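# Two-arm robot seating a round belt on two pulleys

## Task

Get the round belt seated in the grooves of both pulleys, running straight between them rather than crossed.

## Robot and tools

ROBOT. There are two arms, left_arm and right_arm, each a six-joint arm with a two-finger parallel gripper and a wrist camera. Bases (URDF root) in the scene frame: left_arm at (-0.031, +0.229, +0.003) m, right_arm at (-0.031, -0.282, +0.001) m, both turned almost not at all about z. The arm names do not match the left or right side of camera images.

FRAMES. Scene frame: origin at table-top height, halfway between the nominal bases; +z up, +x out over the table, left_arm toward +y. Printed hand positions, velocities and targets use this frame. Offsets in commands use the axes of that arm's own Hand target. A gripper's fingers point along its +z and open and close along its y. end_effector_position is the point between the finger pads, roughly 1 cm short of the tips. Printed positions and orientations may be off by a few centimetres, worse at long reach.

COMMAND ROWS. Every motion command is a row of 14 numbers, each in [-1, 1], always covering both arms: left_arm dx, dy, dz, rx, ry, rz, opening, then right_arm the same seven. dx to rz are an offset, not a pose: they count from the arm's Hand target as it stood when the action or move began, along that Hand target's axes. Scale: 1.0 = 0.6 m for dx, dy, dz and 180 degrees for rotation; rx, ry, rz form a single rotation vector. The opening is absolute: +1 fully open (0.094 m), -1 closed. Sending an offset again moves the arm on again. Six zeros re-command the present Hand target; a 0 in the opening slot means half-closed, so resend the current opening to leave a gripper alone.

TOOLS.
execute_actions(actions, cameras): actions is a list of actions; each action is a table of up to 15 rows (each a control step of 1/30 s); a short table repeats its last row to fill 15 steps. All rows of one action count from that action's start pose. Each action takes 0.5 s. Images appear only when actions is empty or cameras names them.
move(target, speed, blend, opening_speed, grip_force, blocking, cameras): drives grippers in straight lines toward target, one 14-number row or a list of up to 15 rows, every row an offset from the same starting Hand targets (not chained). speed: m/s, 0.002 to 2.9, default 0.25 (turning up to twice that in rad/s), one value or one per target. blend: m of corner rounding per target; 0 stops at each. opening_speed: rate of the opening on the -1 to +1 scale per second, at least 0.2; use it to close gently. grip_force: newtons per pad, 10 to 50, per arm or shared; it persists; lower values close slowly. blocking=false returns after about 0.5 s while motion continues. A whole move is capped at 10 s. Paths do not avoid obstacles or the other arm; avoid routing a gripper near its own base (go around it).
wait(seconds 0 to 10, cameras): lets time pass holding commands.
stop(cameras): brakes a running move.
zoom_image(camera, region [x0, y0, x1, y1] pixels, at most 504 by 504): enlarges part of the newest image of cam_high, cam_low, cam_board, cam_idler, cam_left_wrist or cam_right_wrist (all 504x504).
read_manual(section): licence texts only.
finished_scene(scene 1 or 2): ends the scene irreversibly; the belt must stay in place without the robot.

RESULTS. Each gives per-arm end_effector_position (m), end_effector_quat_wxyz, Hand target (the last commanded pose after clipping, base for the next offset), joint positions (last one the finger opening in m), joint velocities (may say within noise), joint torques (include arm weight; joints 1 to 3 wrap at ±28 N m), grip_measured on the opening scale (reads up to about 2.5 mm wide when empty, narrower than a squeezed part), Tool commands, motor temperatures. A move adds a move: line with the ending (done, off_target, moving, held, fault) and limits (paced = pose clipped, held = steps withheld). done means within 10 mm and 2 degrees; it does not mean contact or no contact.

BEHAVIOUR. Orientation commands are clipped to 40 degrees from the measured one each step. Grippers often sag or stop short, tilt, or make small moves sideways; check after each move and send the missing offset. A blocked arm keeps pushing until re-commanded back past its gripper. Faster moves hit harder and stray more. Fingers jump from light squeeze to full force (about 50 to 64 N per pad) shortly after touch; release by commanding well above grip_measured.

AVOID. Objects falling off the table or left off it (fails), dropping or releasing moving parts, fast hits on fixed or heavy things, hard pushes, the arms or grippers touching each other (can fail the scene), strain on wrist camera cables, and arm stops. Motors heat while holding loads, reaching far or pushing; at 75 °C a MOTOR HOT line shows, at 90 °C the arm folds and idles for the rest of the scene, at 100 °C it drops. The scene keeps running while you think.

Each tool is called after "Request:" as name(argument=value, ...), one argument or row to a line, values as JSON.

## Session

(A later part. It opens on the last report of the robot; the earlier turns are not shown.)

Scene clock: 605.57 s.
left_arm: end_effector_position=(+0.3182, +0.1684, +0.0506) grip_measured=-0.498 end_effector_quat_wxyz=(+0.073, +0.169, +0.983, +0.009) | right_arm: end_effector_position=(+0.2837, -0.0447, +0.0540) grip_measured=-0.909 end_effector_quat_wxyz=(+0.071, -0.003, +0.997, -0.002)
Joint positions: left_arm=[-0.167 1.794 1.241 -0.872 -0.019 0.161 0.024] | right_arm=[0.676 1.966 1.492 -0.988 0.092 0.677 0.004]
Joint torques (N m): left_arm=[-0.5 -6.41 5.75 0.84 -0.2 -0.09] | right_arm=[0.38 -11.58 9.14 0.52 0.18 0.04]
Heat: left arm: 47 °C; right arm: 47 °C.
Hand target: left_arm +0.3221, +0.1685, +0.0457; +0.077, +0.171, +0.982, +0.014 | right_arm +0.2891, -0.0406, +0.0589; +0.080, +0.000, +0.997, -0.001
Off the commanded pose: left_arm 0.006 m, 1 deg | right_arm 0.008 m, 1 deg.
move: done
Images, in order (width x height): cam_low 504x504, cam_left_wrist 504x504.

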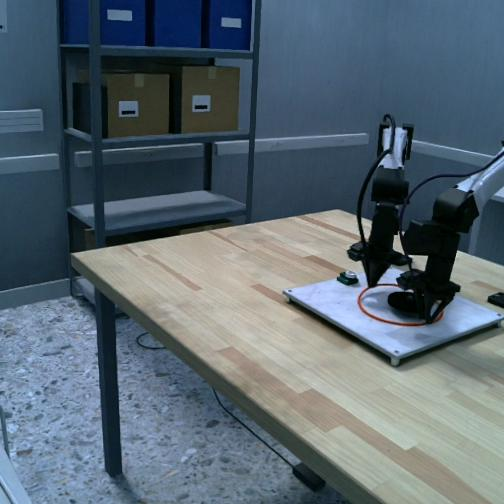

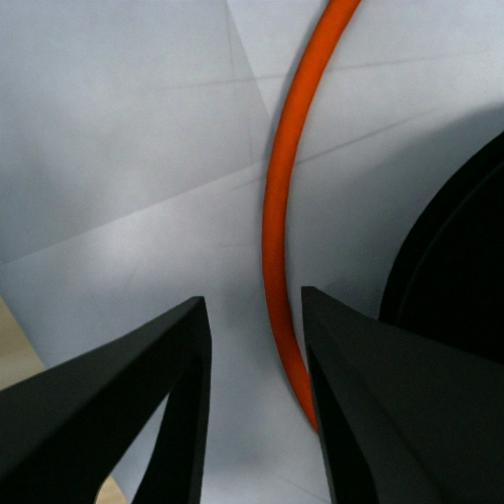

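Request:
move(
  target=[
    [0.003,-0.005,0.0085,0,0,0,-0.5,0,0,0,0,0,0,-1],
    [0.003,-0.005,0.0085,0,0,0,-1,0,0,0,0,0,0,-1],
  ],
  cameras=["cam_low","cam_left_wrist"],
  speed=0.02,
  opening_speed=0.5,
)

Request:
zoom_image(
  camera="cam_low",
  region=[360, 260, 450, 330],
)

Scene clock: 614.87 s.
left_arm: end_effector_position=(+0.3168, +0.1672, +0.0457) grip_measured=-0.990 end_effector_quat_wxyz=(+0.074, +0.172, +0.982, +0.009) | right_arm: end_effector_position=(+0.2837, -0.0447, +0.0540) grip_measured=-0.909 end_effector_quat_wxyz=(+0.071, -0.003, +0.997, -0.002)
Joint positions: left_arm=[-0.171 1.794 1.22 -0.849 -0.02 0.161 0] | right_arm=[0.676 1.966 1.492 -0.988 0.092 0.677 0.004]
Joint torques (N m): left_arm=[-0.85 -6.23 5.7 0.88 -0.19 -0.17] | right_arm=[0.55 -11.84 9.05 0.53 0.13 -0.02]
Motor temperatures (°C): left_arm=[25 46 38 26 25 23 27] | right_arm=[24 47 38 26 25 22 27]
Heat: left arm: 46 °C; right arm: 47 °C.
Hand target: left_arm +0.3201, +0.1663, +0.0402; +0.077, +0.171, +0.982, +0.014 | right_arm +0.2892, -0.0406, +0.0589; +0.080, +0.000, +0.997, -0.001
Off the commanded pose: left_arm 0.006 m, 1 deg | right_arm 0.008 m, 1 deg.
move: done
Images, in order (width x height): cam_low 504x504, cam_left_wrist 504x504.

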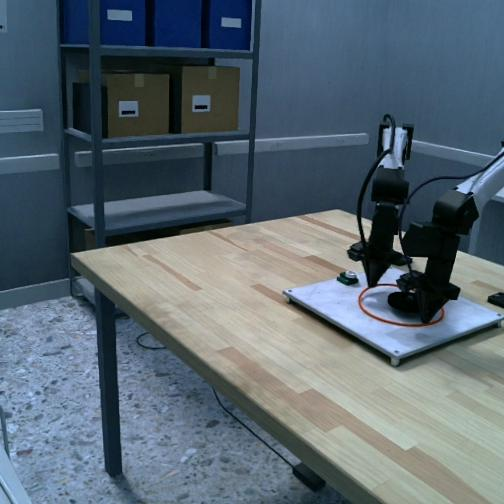

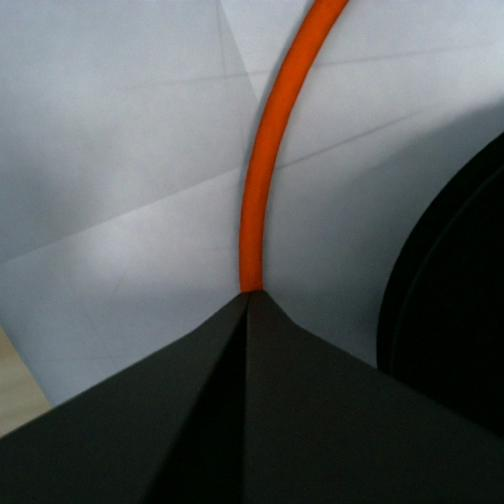

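Scaled by 5.600 from the camera's 504x504 image, which has a finer 720x720 frame.

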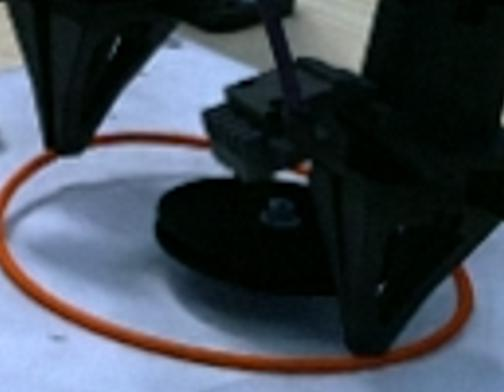

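Request:
move(
  target=[
    [0,0,0,0,0,0,-0.55,0,0,0,0,0,0,-1],
    [0.003,0,0.0105,0,0,0,-0.55,0,0,0,0,0,0,-1],
    [0.003,0,0.0105,0,0,0,-1,0,0,0,0,0,0,-1],
  ],
  cameras=["cam_low","cam_left_wrist"],
  speed=0.02,
  opening_speed=0.5,
)

Request:
zoom_image(
  camera="cam_low",
  region=[360, 260, 450, 330],
)

Scene clock: 624.87 s.
left_arm: end_effector_position=(+0.3174, +0.1668, +0.0411) grip_measured=-0.913 end_effector_quat_wxyz=(+0.077, +0.172, +0.982, +0.009) | right_arm: end_effector_position=(+0.2837, -0.0447, +0.0540) grip_measured=-0.909 end_effector_quat_wxyz=(+0.071, -0.003, +0.997, -0.002)
Joint positions: left_arm=[-0.172 1.798 1.204 -0.823 -0.02 0.161 0.004] | right_arm=[0.676 1.966 1.492 -0.988 0.092 0.677 0.004]
Joint torques (N m): left_arm=[-0.59 -6.01 5.37 0.88 -0.19 -0.14] | right_arm=[0.58 -11.66 9.2 0.55 0.19 0.04]
Heat: left arm: 45 °C; right arm: 47 °C.
Hand target: left_arm +0.3195, +0.1668, +0.0338; +0.077, +0.172, +0.982, +0.014 | right_arm +0.2892, -0.0406, +0.0589; +0.080, +0.000, +0.997, -0.001
Off the commanded pose: left_arm 0.008 m, 1 deg | right_arm 0.008 m, 1 deg.
move: done
Images, in order (width x height): cam_low 504x504, cam_left_wrist 504x504.

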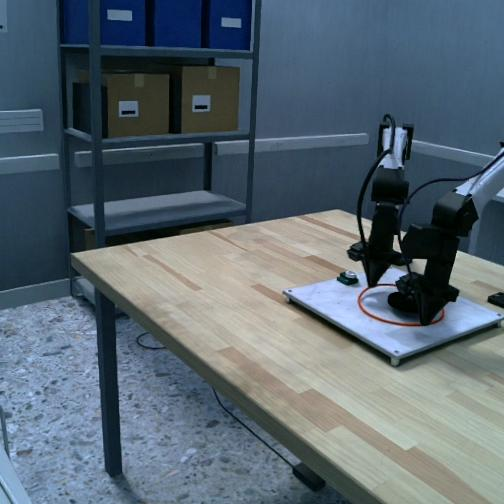

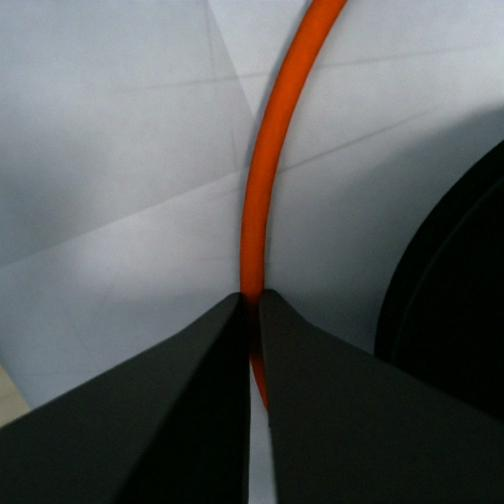

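Scaled by 5.600 from the camera's 504x504 image, which has a finer 720x720 frame.

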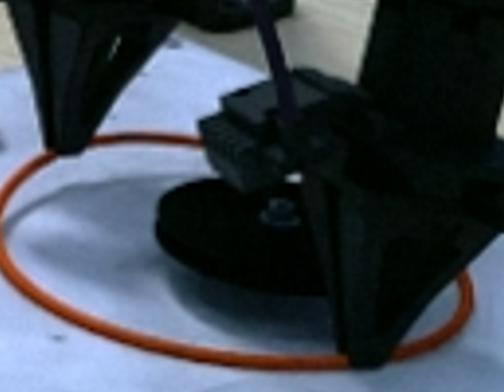

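Request:
move(
  target=[
    [-0.0028,0.001,-0.084,0,0,0,-1,-0.0068,-0.0167,-0.0428,0,0,0,-1],
    [0.009,-0.0048,-0.043,0,0,0,-1,-0.0033,-0.0617,0.0005,0,0,0,-1],
  ],
  cameras=["cam_low","cam_board","cam_left_wrist"],
  speed=0.06,
)

Request:
zoom_image(
  camera="cam_low",
  region=[360, 260, 450, 330],
)

Request:
zoom_image(
  camera="cam_board",
  region=[304, 160, 504, 360],
)

Scene clock: 642.90 s.
left_arm: end_effector_position=(+0.3042, +0.1665, +0.0525) grip_measured=-0.915 end_effector_quat_wxyz=(+0.058, +0.175, +0.983, +0.009) | right_arm: end_effector_position=(+0.2879, -0.0769, +0.0480) grip_measured=-0.909 end_effector_quat_wxyz=(+0.063, -0.001, +0.998, -0.012)
Joint positions: left_arm=[-0.18 1.77 1.224 -0.909 -0.02 0.159 0.004] | right_arm=[0.603 1.934 1.423 -0.971 0.092 0.608 0.004]
Joint torques (N m): left_arm=[-0.61 -8.8 5.75 0.76 -0.2 -0.2] | right_arm=[-0.39 -15.8 5.11 0.71 0.04 -0.14]
Heat: left arm: 46 °C; right arm: 48 °C.
Hand target: left_arm +0.3094, +0.1660, +0.0583; +0.077, +0.171, +0.982, +0.014 | right_arm +0.2913, -0.0777, +0.0591; +0.080, +0.000, +0.997, -0.001
Off the commanded pose: left_arm 0.008 m, 2 deg | right_arm 0.012 m, 2 deg.
move: off_target (right_arm)
Images, in order (width x height): cam_low 504x504, cam_board 504x504, cam_left_wrist 504x504.

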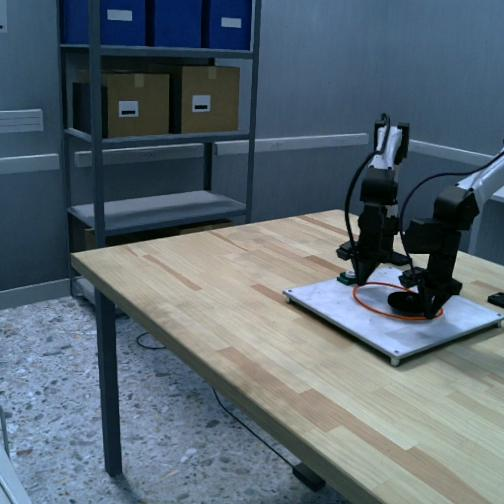

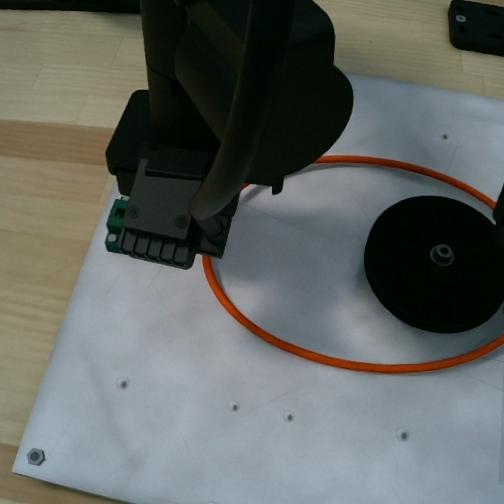

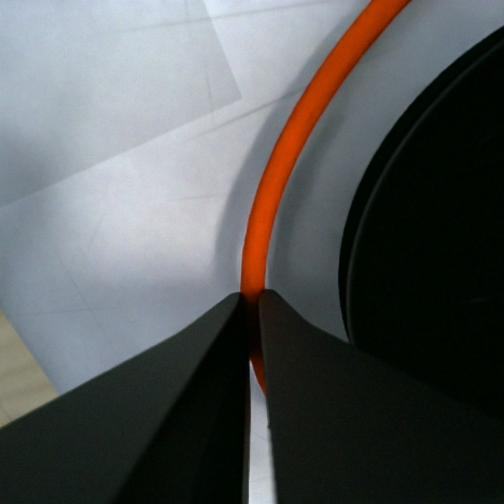

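Scaled by 5.600 from the camera's 504x504 image, which has a finer 720x720 frame.

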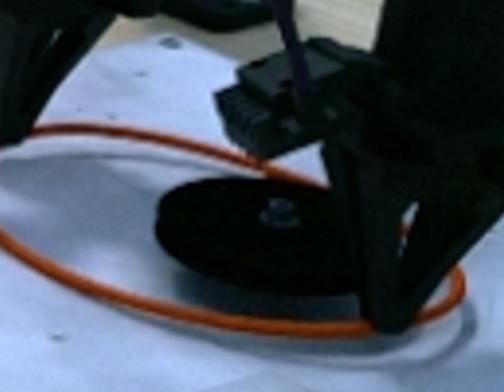

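Scaled by 2.520 from the camera's 504x504 image, which has a finer 720x720 frame.

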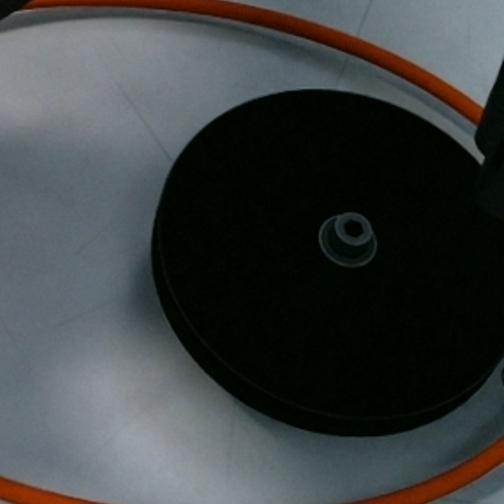

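Request:
move(
  target=[-0.0038,0.0014,-0.0255,0,0,0,-1,-0.004,0,-0.0247,0,0,0,-1],
  cameras=["cam_low","cam_left_wrist"],
  speed=0.04,
)

Request:
zoom_image(
  camera="cam_low",
  region=[360, 260, 450, 330],
)

Scene clock: 654.50 s.
left_arm: end_effector_position=(+0.3038, +0.1666, +0.0561) grip_measured=-0.915 end_effector_quat_wxyz=(+0.055, +0.175, +0.983, +0.009) | right_arm: end_effector_position=(+0.2834, -0.0801, +0.0525) grip_measured=-0.909 end_effector_quat_wxyz=(+0.058, -0.001, +0.998, -0.015)
Joint positions: left_arm=[-0.18 1.77 1.239 -0.931 -0.02 0.159 0.004] | right_arm=[0.603 1.92 1.423 -0.997 0.092 0.608 0.004]
Joint torques (N m): left_arm=[-0.59 -10.15 8.28 0.44 -0.2 -0.2] | right_arm=[-0.31 -15.57 9.13 0.42 0.08 -0.1]
Motor temperatures (°C): left_arm=[25 49 37 26 24 23 29] | right_arm=[24 53 37 26 25 22 27]
Heat: left arm: 49 °C; right arm: 53 °C.
Hand target: left_arm +0.3094, +0.1660, +0.0738; +0.077, +0.171, +0.982, +0.014 | right_arm +0.2913, -0.0776, +0.0741; +0.080, +0.000, +0.997, -0.001
Off the commanded pose: left_arm 0.019 m, 3 deg | right_arm 0.023 m, 3 deg.
move: off_target (left_arm, right_arm)
Images, in order (width x height): cam_low 504x504, cam_left_wrist 504x504.

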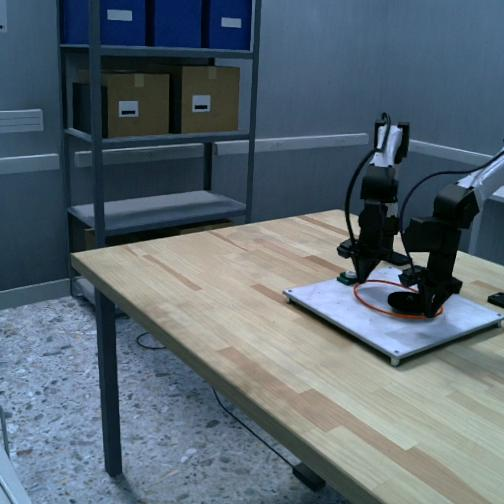

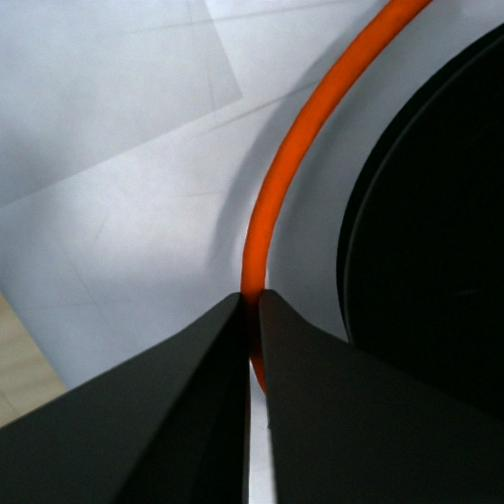

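Scaled by 5.600 from the camera's 504x504 image, which has a finer 720x720 frame.

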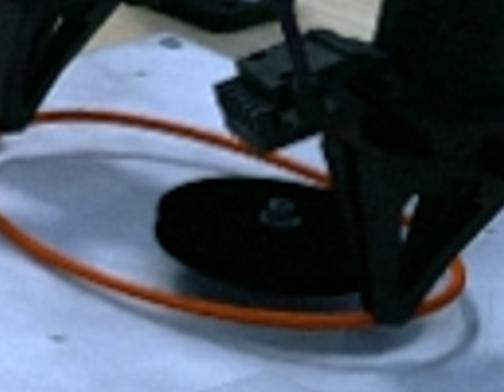

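Request:
move(
  target=[-0.0077,-0.0143,-0.012,0,0,0,-1,-0.0027,0,-0.018,0,0,0,-1],
  cameras=["cam_low","cam_left_wrist"],
  speed=0.04,
)

Request:
zoom_image(
  camera="cam_low",
  region=[360, 260, 450, 330],
)

Scene clock: 672.13 s.
left_arm: end_effector_position=(+0.3043, +0.1563, +0.0641) grip_measured=-0.915 end_effector_quat_wxyz=(+0.056, +0.175, +0.983, +0.007) | right_arm: end_effector_position=(+0.2840, -0.0796, +0.0643) grip_measured=-0.909 end_effector_quat_wxyz=(+0.058, -0.001, +0.998, -0.015)
Joint positions: left_arm=[-0.209 1.77 1.272 -0.963 -0.02 0.13 0.004] | right_arm=[0.603 1.912 1.461 -1.042 0.092 0.608 0.004]
Joint torques (N m): left_arm=[-0.62 -9.96 8.4 0.44 -0.23 -0.2] | right_arm=[-0.54 -15.62 8.96 0.49 0.04 -0.12]
Motor temperatures (°C): left_arm=[25 54 39 26 24 23 29] | right_arm=[24 60 37 26 25 22 27]
Heat: left arm: 54 °C; right arm: 60 °C.
Hand target: left_arm +0.3097, +0.1564, +0.0811; +0.077, +0.171, +0.982, +0.014 | right_arm +0.2911, -0.0777, +0.0849; +0.080, +0.000, +0.997, -0.001
Off the commanded pose: left_arm 0.018 m, 3 deg | right_arm 0.022 m, 3 deg.
move: off_target (left_arm, right_arm)
Images, in order (width x height): cam_low 504x504, cam_left_wrist 504x504.

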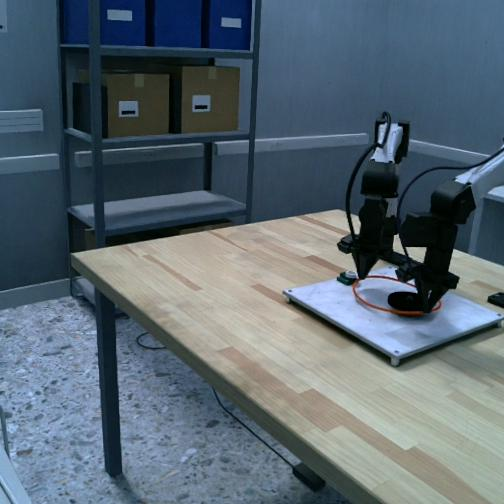

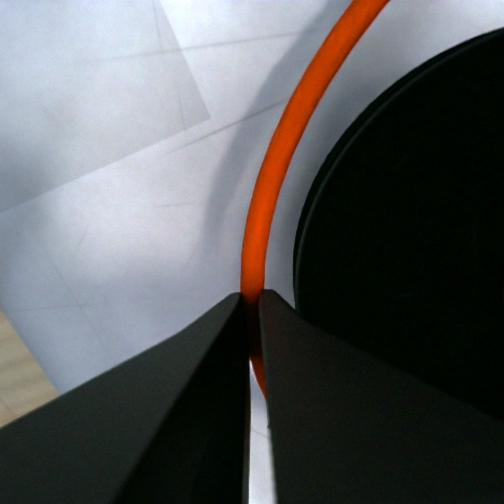

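Scaled by 5.600 from the camera's 504x504 image, which has a finer 720x720 frame.

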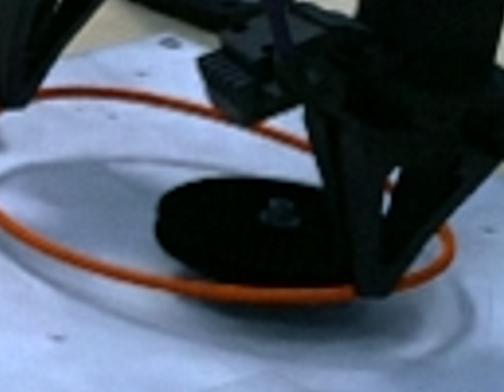

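Request:
move(
  target=[
    [0,0.003,0,0,0,0,-1,0,-0.02,0,0,0,0,-1],
    [0,0.003,0,0,0,0,-0.78,0,-0.02,0,0,0,0,-1],
  ],
  cameras=["cam_low","cam_board","cam_left_wrist"],
  speed=0.04,
  opening_speed=0.5,
)

Request:
zoom_image(
  camera="cam_low",
  region=[360, 260, 450, 330],
)

Request:
zoom_image(
  camera="cam_left_wrist",
  region=[200, 0, 504, 304],
)

Request:
zoom_image(
  camera="cam_board",
  region=[304, 160, 504, 360],
)

Scene clock: 686.53 s.
left_arm: end_effector_position=(+0.3042, +0.1564, +0.0641) grip_measured=-0.782 end_effector_quat_wxyz=(+0.055, +0.175, +0.983, +0.007) | right_arm: end_effector_position=(+0.2902, -0.0875, +0.0730) grip_measured=-0.909 end_effector_quat_wxyz=(+0.068, -0.001, +0.998, -0.010)
Joint positions: left_arm=[-0.209 1.77 1.272 -0.963 -0.02 0.13 0.01] | right_arm=[0.576 1.887 1.461 -1.042 0.092 0.58 0.004]
Joint torques (N m): left_arm=[-0.05 -9.91 8.49 0.43 -0.24 -0.13] | right_arm=[-0.62 -15.43 5.9 0.59 0.02 -0.1]
Motor temperatures (°C): left_arm=[25 57 41 25 24 23 29] | right_arm=[24 60 36 26 25 22 27]
Heat: left arm: 57 °C; right arm: 60 °C.
Hand target: left_arm +0.3103, +0.1581, +0.0812; +0.077, +0.171, +0.982, +0.014 | right_arm +0.2911, -0.0897, +0.0849; +0.080, +0.000, +0.997, -0.001
Off the commanded pose: left_arm 0.018 m, 3 deg | right_arm 0.012 m, 2 deg.
move: off_target (left_arm, right_arm); target 2's new opening was sent with left_arm's hand 0.018 m and 3 deg from that target
Images, in order (width x height): cam_low 504x504, cam_board 504x504, cam_left_wrist 504x504.

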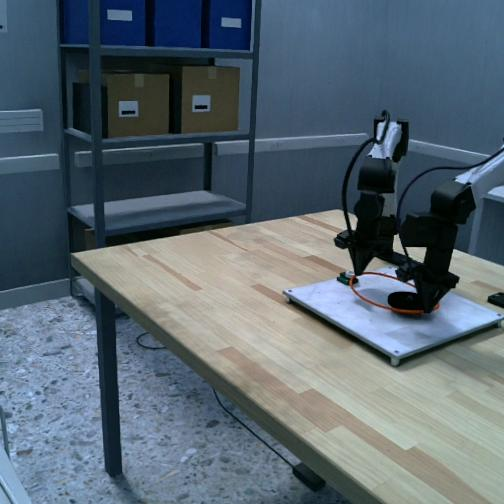

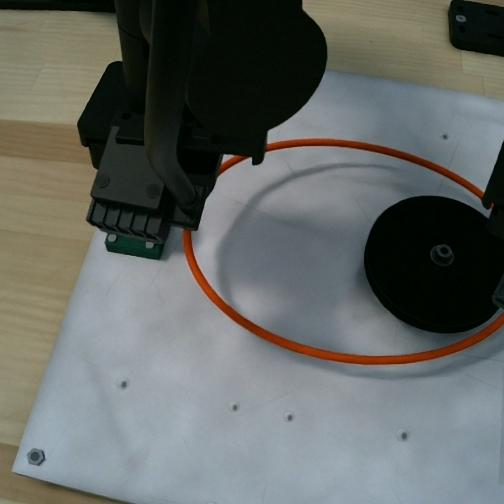

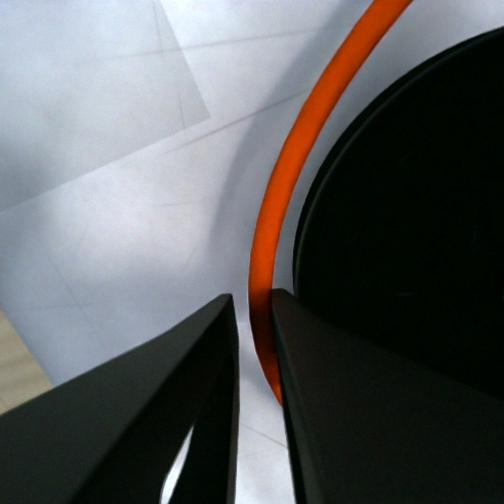

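Scaled by 5.600 from the camera's 504x504 image, which has a finer 720x720 frame.

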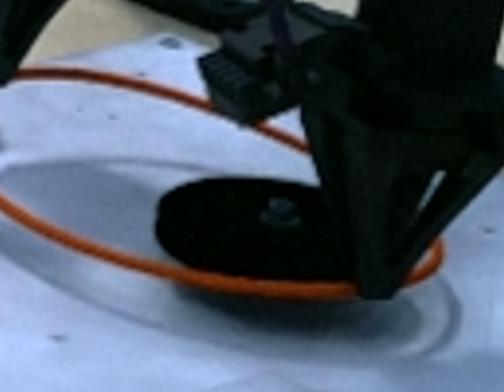

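Scaled by 1.658 from the camera's 504x504 image, which has a finer 720x720 frame.

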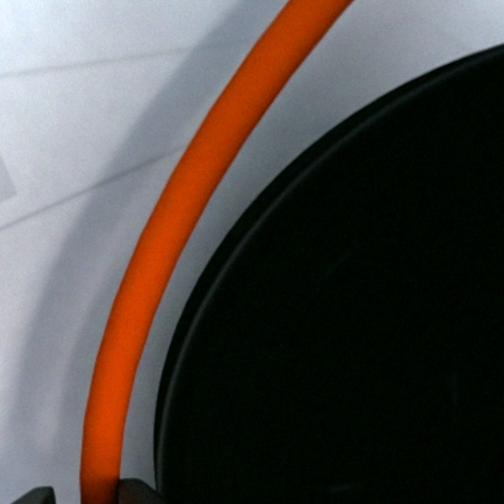

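Scaled by 2.520 from the camera's 504x504 image, which has a finer 720x720 frame.

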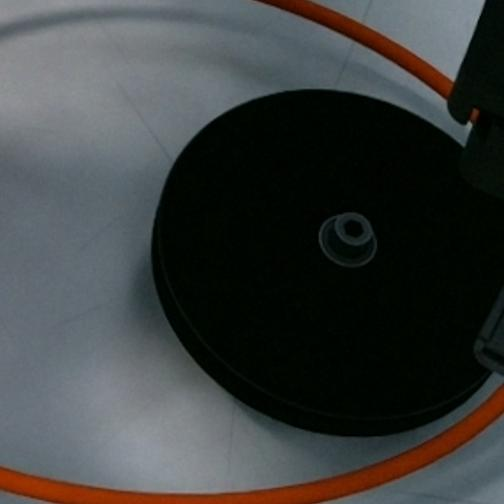

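Request:
move(
  target=[
    [0,0,0,0,0,0,-0.78,0.004,0,0.034,0,0,0,-1],
  ],
  cameras=["cam_low"],
  speed=0.03,
)

Request:
zoom_image(
  camera="cam_low",
  region=[320, 240, 450, 330],
)

Scene clock: 696.07 s.
left_arm: end_effector_position=(+0.3042, +0.1564, +0.0641) grip_measured=-0.782 end_effector_quat_wxyz=(+0.055, +0.175, +0.983, +0.007) | right_arm: end_effector_position=(+0.2894, -0.0880, +0.0603) grip_measured=-0.909 end_effector_quat_wxyz=(+0.071, -0.002, +0.997, -0.008)
Joint positions: left_arm=[-0.209 1.77 1.272 -0.963 -0.02 0.13 0.01] | right_arm=[0.576 1.887 1.408 -0.982 0.092 0.579 0.004]
Joint torques (N m): left_arm=[-0.09 -9.92 8.46 0.43 -0.25 -0.13] | right_arm=[-0.53 -13.63 5.37 0.73 0.04 -0.07]
Motor temperatures (°C): left_arm=[25 58 42 25 24 23 28] | right_arm=[24 59 36 26 25 22 27]
Heat: left arm: 58 °C; right arm: 59 °C.
Hand target: left_arm +0.3103, +0.1581, +0.0812; +0.077, +0.171, +0.982, +0.014 | right_arm +0.2921, -0.0897, +0.0645; +0.080, +0.000, +0.997, -0.001
Off the commanded pose: left_arm 0.018 m, 3 deg | right_arm 0.005 m, 1 deg.
move: off_target (left_arm)
Images, in order (width x height): cam_low 504x504.

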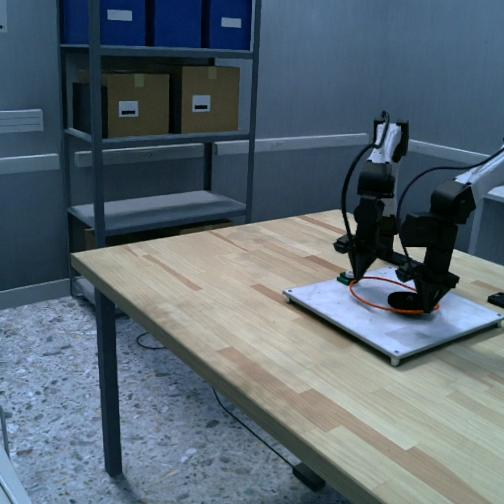

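Scaled by 3.877 from the camera's 504x504 image, which has a finer 720x720 frame.

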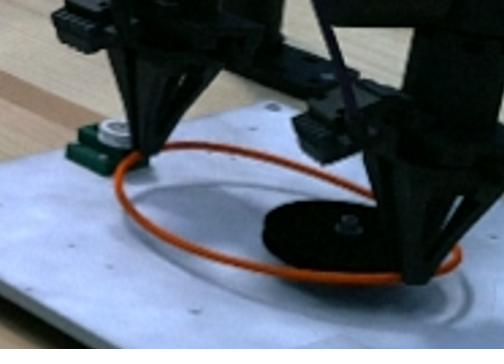

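Lift left finger.

Request:
move(
  target=[-0.004,0,-0.06,0,0,0,-0.78,0,0,0,0,0,0,-1],
  cameras=["cam_low","cam_board","cam_left_wrist","cam_right_wrist"],
  speed=0.08,
)

Request:
zoom_image(
  camera="cam_low",
  region=[370, 270, 450, 330],
)

Request:
zoom_image(
  camera="cam_left_wrist",
  region=[200, 0, 504, 304],
)

Request:
zoom_image(
  camera="cam_board",
  region=[304, 160, 504, 360],
)

Scene clock: 707.83 s.
left_arm: end_effector_position=(+0.3041, +0.1570, +0.1018) grip_measured=-0.782 end_effector_quat_wxyz=(+0.058, +0.175, +0.983, +0.009) | right_arm: end_effector_position=(+0.2901, -0.0886, +0.0603) grip_measured=-0.909 end_effector_quat_wxyz=(+0.072, -0.001, +0.997, -0.008)
Joint positions: left_arm=[-0.209 1.737 1.385 -1.102 -0.023 0.13 0.01] | right_arm=[0.574 1.887 1.408 -0.981 0.092 0.579 0.004]
Joint torques (N m): left_arm=[-0.57 -9.48 8.39 0.44 -0.22 -0.21] | right_arm=[-0.35 -13.45 5.27 0.74 0.02 -0.15]
Motor temperatures (°C): left_arm=[25 58 43 25 24 23 28] | right_arm=[24 58 36 26 25 22 27]
Heat: left arm: 58 °C; right arm: 58 °C.
Hand target: left_arm +0.3070, +0.1572, +0.1171; +0.077, +0.171, +0.982, +0.014 | right_arm +0.2920, -0.0896, +0.0645; +0.080, +0.000, +0.997, -0.001
Off the commanded pose: left_arm 0.016 m, 2 deg | right_arm 0.005 m, 1 deg.
move: off_target (left_arm)
Images, in order (width x height): cam_low 504x504, cam_board 504x504, cam_left_wrist 504x504, cam_right_wrist 504x504.

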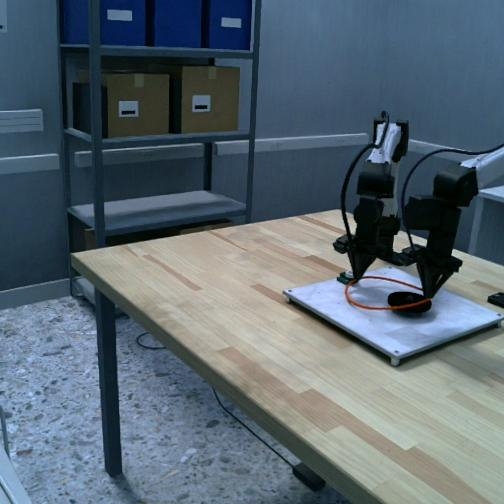

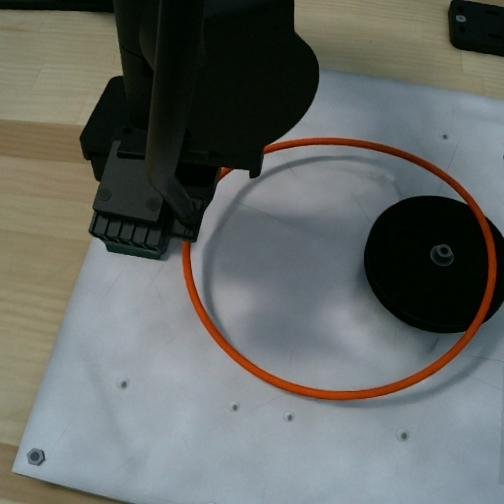

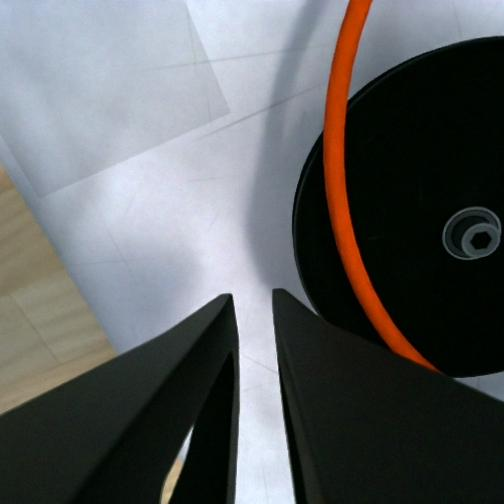

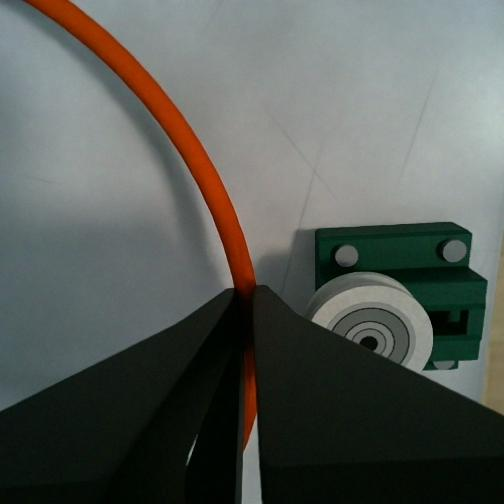

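Scaled by 6.300 from the camera's 504x504 image, which has a finer 720x720 frame.

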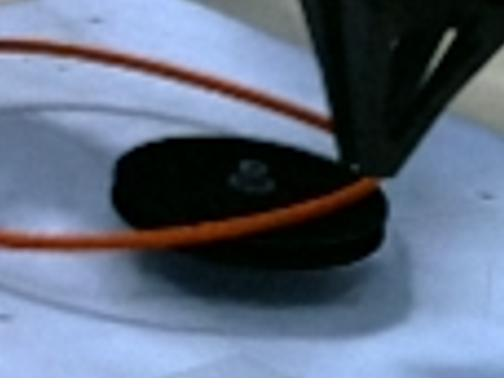

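Scaled by 1.658 from the camera's 504x504 image, which has a finer 720x720 frame.

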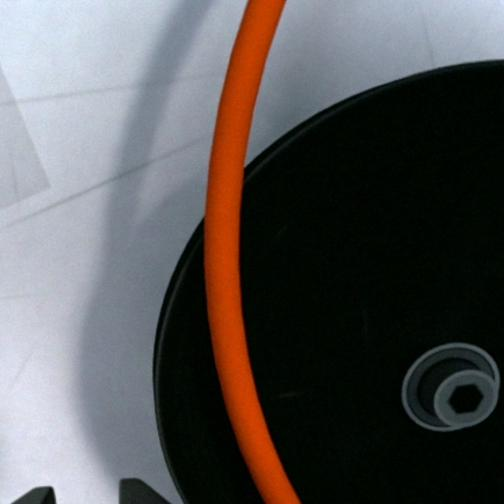

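Scaled by 2.520 from the camera's 504x504 image, which has a finer 720x720 frame.

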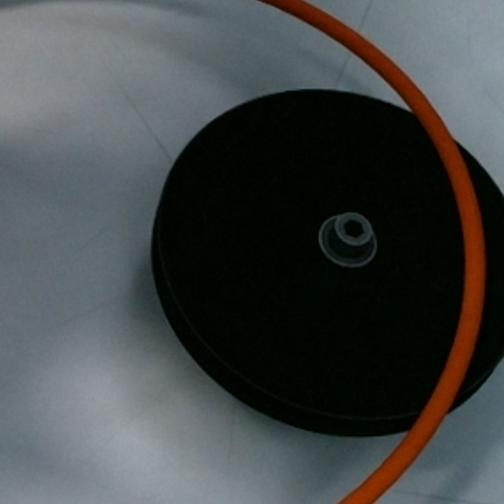

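Request:
move(
  target=[0,0,-0.02,0,0,0,-0.4,-0.0032,0.085,-0.0197,0,0,0,-1],
  cameras=["cam_low","cam_board","cam_left_wrist"],
  speed=0.06,
)

Request:
zoom_image(
  camera="cam_low",
  region=[360, 260, 450, 330],
)

Scene clock: 723.77 s.
left_arm: end_effector_position=(+0.3024, +0.1574, +0.1122) grip_measured=-0.402 end_effector_quat_wxyz=(+0.056, +0.175, +0.983, +0.009) | right_arm: end_effector_position=(+0.2868, -0.0424, +0.0713) grip_measured=-0.909 end_effector_quat_wxyz=(+0.071, -0.003, +0.997, -0.001)
Joint positions: left_arm=[-0.209 1.731 1.42 -1.148 -0.023 0.129 0.028] | right_arm=[0.676 1.968 1.564 -1.058 0.092 0.676 0.004]
Joint torques (N m): left_arm=[-0.8 -9.63 8.58 0.43 -0.21 -0.21] | right_arm=[0.38 -11.77 8.99 0.54 0.15 0.01]
Motor temperatures (°C): left_arm=[25 58 43 25 24 23 28] | right_arm=[24 57 36 26 25 22 27]
Heat: left arm: 58 °C; right arm: 57 °C.
Hand target: left_arm +0.3050, +0.1572, +0.1289; +0.077, +0.171, +0.982, +0.014 | right_arm +0.2920, -0.0385, +0.0763; +0.080, +0.000, +0.997, -0.001
Off the commanded pose: left_arm 0.017 m, 2 deg | right_arm 0.008 m, 1 deg.
move: off_target (left_arm)
Images, in order (width x height): cam_low 504x504, cam_board 504x504, cam_left_wrist 504x504.

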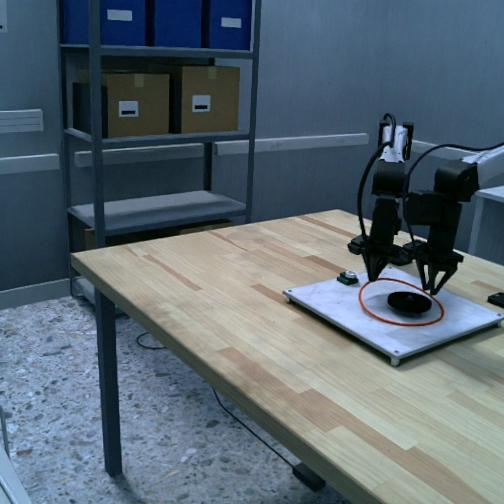

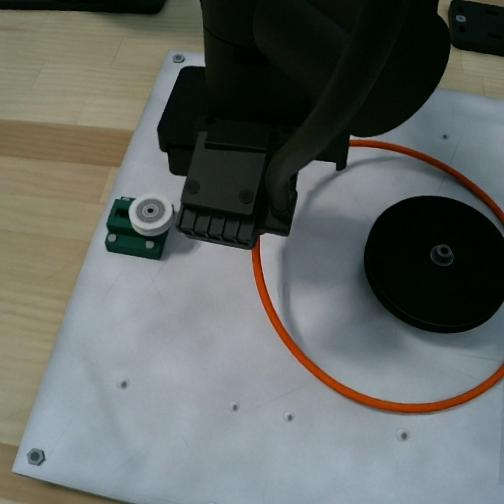

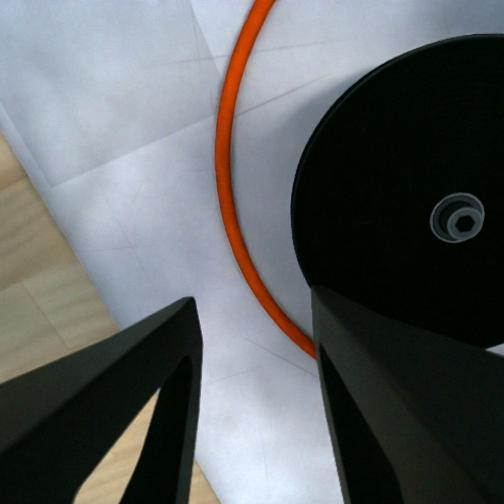

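Scaled by 5.600 from the camera's 504x504 image, which has a finer 720x720 frame.

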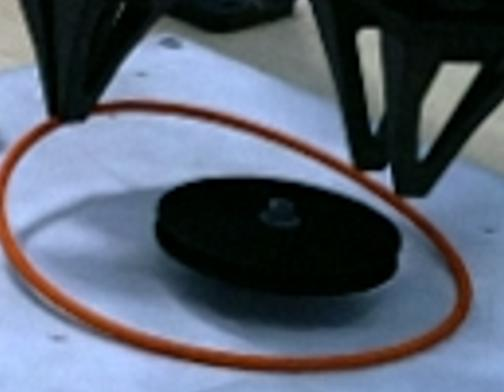

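Request:
move(
  target=[
    [-0.0023,0.0233,0.1182,0,0,0,-0.4,0,0,0,0,0,0,-1],
    [0.0077,0.0195,0.1593,0,0,0,-0.4,0,0,0,0,0,0,-1],
  ],
  cameras=["cam_left_wrist"],
  speed=[0.07,0.025],
)

Request:
zoom_image(
  camera="cam_left_wrist",
  region=[150, 150, 450, 450],
)

Scene clock: 745.80 s.
left_arm: end_effector_position=(+0.3161, +0.1682, +0.0412) grip_measured=-0.402 end_effector_quat_wxyz=(+0.075, +0.169, +0.983, +0.011) | right_arm: end_effector_position=(+0.2867, -0.0424, +0.0713) grip_measured=-0.909 end_effector_quat_wxyz=(+0.071, -0.003, +0.997, -0.002)
Joint positions: left_arm=[-0.17 1.796 1.204 -0.83 -0.023 0.157 0.028] | right_arm=[0.676 1.968 1.564 -1.058 0.092 0.676 0.004]
Joint torques (N m): left_arm=[0.17 -6.13 5.38 0.9 -0.16 -0.01] | right_arm=[0.49 -11.54 9.13 0.58 0.2 0]
Motor temperatures (°C): left_arm=[25 57 42 25 24 23 27] | right_arm=[24 55 37 26 25 22 27]
Heat: left arm: 57 °C; right arm: 55 °C.
Hand target: left_arm +0.3196, +0.1699, +0.0345; +0.077, +0.171, +0.982, +0.014 | right_arm +0.2920, -0.0385, +0.0763; +0.080, +0.000, +0.997, -0.001
Off the commanded pose: left_arm 0.008 m, 1 deg | right_arm 0.008 m, 1 deg.
move: done
Images, in order (width x height): cam_left_wrist 504x504.

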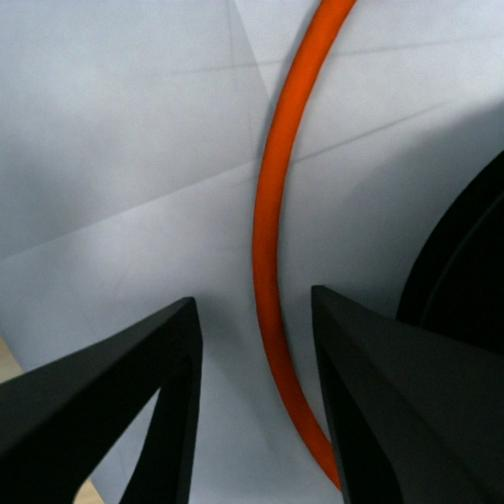

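Scaled by 1.680 from the camera's 504x504 image, which has a finer 720x720 frame.

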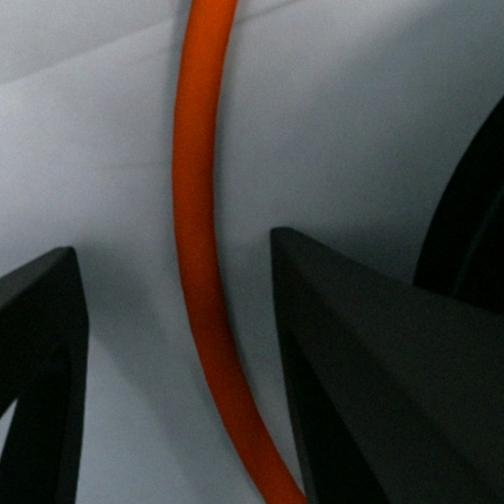

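Request:
move(
  target=[
    [0,0,0,0,0,0,-1,0,0,0,0,0,0,-1],
    [0.0042,-0.0138,-0.0732,0,0,0,-1,0.0021,-0.085,0.0132,0,0,0,-1],
  ],
  cameras=["cam_low","cam_left_wrist"],
  speed=0.06,
)

Request:
zoom_image(
  camera="cam_low",
  region=[360, 260, 450, 330],
)

Scene clock: 759.97 s.
left_arm: end_effector_position=(+0.3033, +0.1633, +0.0616) grip_measured=-0.926 end_effector_quat_wxyz=(+0.059, +0.175, +0.983, +0.010) | right_arm: end_effector_position=(+0.2896, -0.0883, +0.0578) grip_measured=-0.909 end_effector_quat_wxyz=(+0.064, -0.001, +0.998, -0.011)
Joint positions: left_arm=[-0.191 1.757 1.246 -0.943 -0.023 0.148 0.003] | right_arm=[0.574 1.902 1.42 -0.993 0.089 0.579 0.004]
Joint torques (N m): left_arm=[-0.55 -9.72 8.23 0.45 -0.19 -0.2] | right_arm=[-0.18 -15.53 5.29 0.66 0.08 -0.08]
Motor temperatures (°C): left_arm=[25 53 41 26 24 23 27] | right_arm=[24 55 38 26 25 22 27]
Heat: left arm: 53 °C; right arm: 55 °C.
Hand target: left_arm +0.3077, +0.1629, +0.0771; +0.077, +0.171, +0.982, +0.014 | right_arm +0.2919, -0.0896, +0.0684; +0.080, +0.000, +0.997, -0.001
Off the commanded pose: left_arm 0.016 m, 2 deg | right_arm 0.011 m, 2 deg.
move: off_target (left_arm, right_arm)
Images, in order (width x height): cam_low 504x504, cam_left_wrist 504x504.

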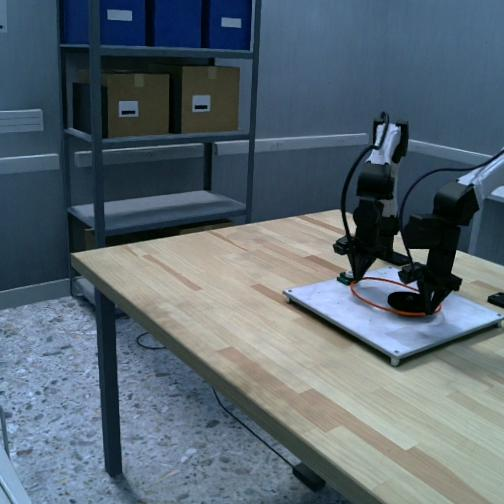

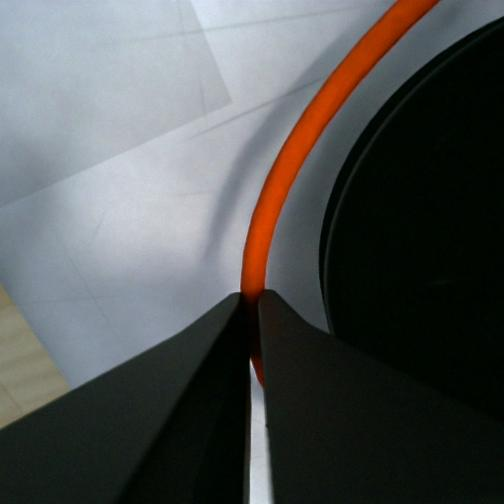

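Scaled by 5.600 from the camera's 504x504 image, which has a finer 720x720 frame.

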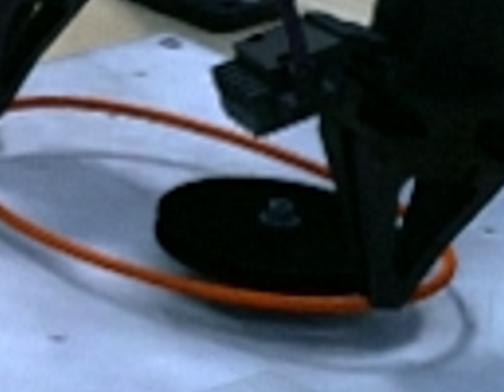

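Request:
move(
  target=[
    [0,0,-0.002,0,0,0,-1,-0.003,0,-0.021,0,0,0,-1],
    [0,0,-0.002,0,0,0,-0.68,-0.003,0,-0.021,0,0,0,-1],
  ],
  cameras=["cam_low","cam_board","cam_left_wrist"],
  speed=0.04,
)

Request:
zoom_image(
  camera="cam_low",
  region=[360, 260, 450, 330],
)

Request:
zoom_image(
  camera="cam_left_wrist",
  region=[200, 0, 504, 304],
)

Request:
zoom_image(
  camera="cam_board",
  region=[304, 160, 504, 360],
)

Scene clock: 771.03 s.
left_arm: end_effector_position=(+0.3020, +0.1636, +0.0614) grip_measured=-0.682 end_effector_quat_wxyz=(+0.056, +0.175, +0.983, +0.010) | right_arm: end_effector_position=(+0.2858, -0.0907, +0.0616) grip_measured=-0.909 end_effector_quat_wxyz=(+0.060, -0.001, +0.998, -0.013)
Joint positions: left_arm=[-0.191 1.757 1.246 -0.948 -0.023 0.148 0.015] | right_arm=[0.574 1.89 1.42 -1.014 0.089 0.578 0.004]
Joint torques (N m): left_arm=[-0.64 -9.68 8.5 0.42 -0.18 -0.2] | right_arm=[-0.25 -15.41 8.7 0.43 0.04 -0.06]
Motor temperatures (°C): left_arm=[25 55 41 25 24 23 28] | right_arm=[24 61 37 26 25 22 27]
Heat: left arm: 55 °C; right arm: 61 °C.
Hand target: left_arm +0.3074, +0.1629, +0.0782; +0.077, +0.171, +0.982, +0.014 | right_arm +0.2918, -0.0896, +0.0812; +0.080, +0.000, +0.997, -0.001
Off the commanded pose: left_arm 0.018 m, 2 deg | right_arm 0.020 m, 3 deg.
move: off_target (left_arm, right_arm); target 2's new opening was sent with left_arm's hand 0.018 m and 2 deg from that target
Images, in order (width x height): cam_low 504x504, cam_board 504x504, cam_left_wrist 504x504.

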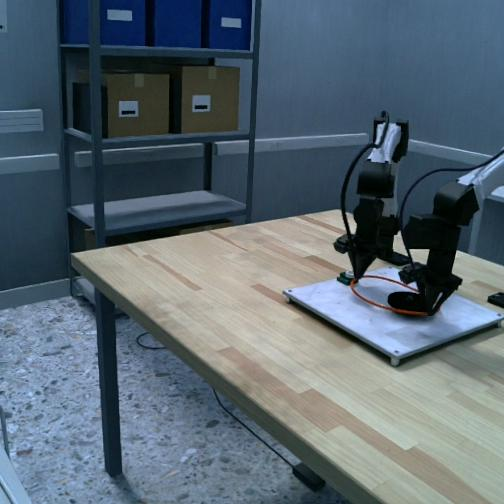

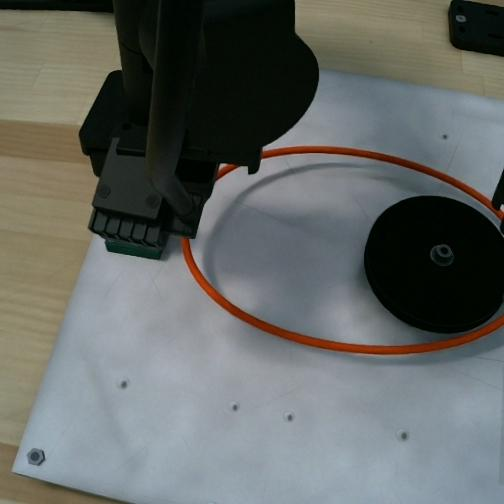

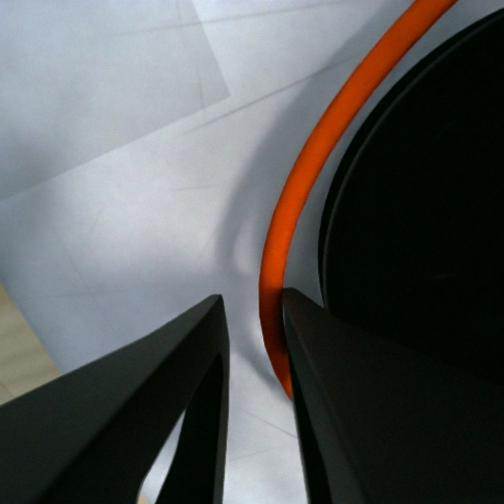

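Scaled by 5.600 from the camera's 504x504 image, which has a finer 720x720 frame.

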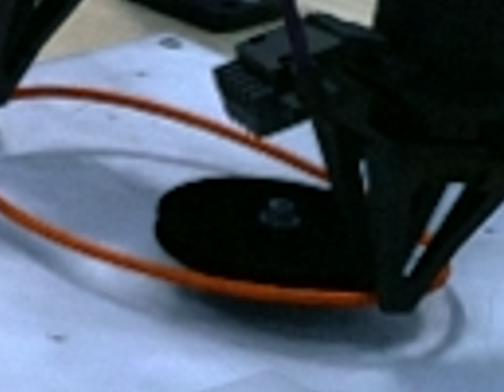

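Scaled by 1.658 from the camera's 504x504 image, which has a finer 720x720 frame.

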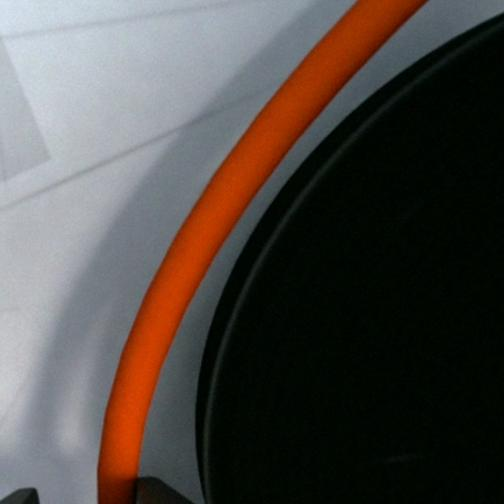

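Scaled by 2.520 from the camera's 504x504 image, which has a finer 720x720 frame.

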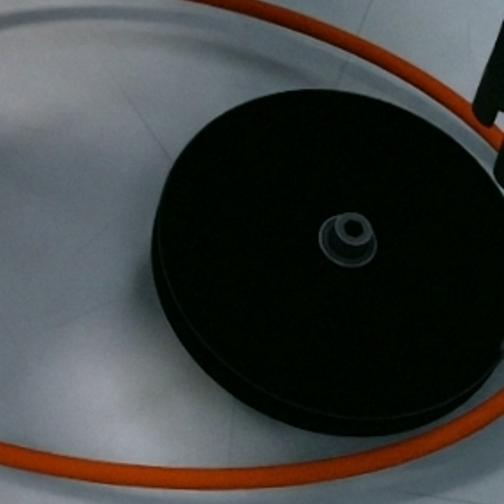

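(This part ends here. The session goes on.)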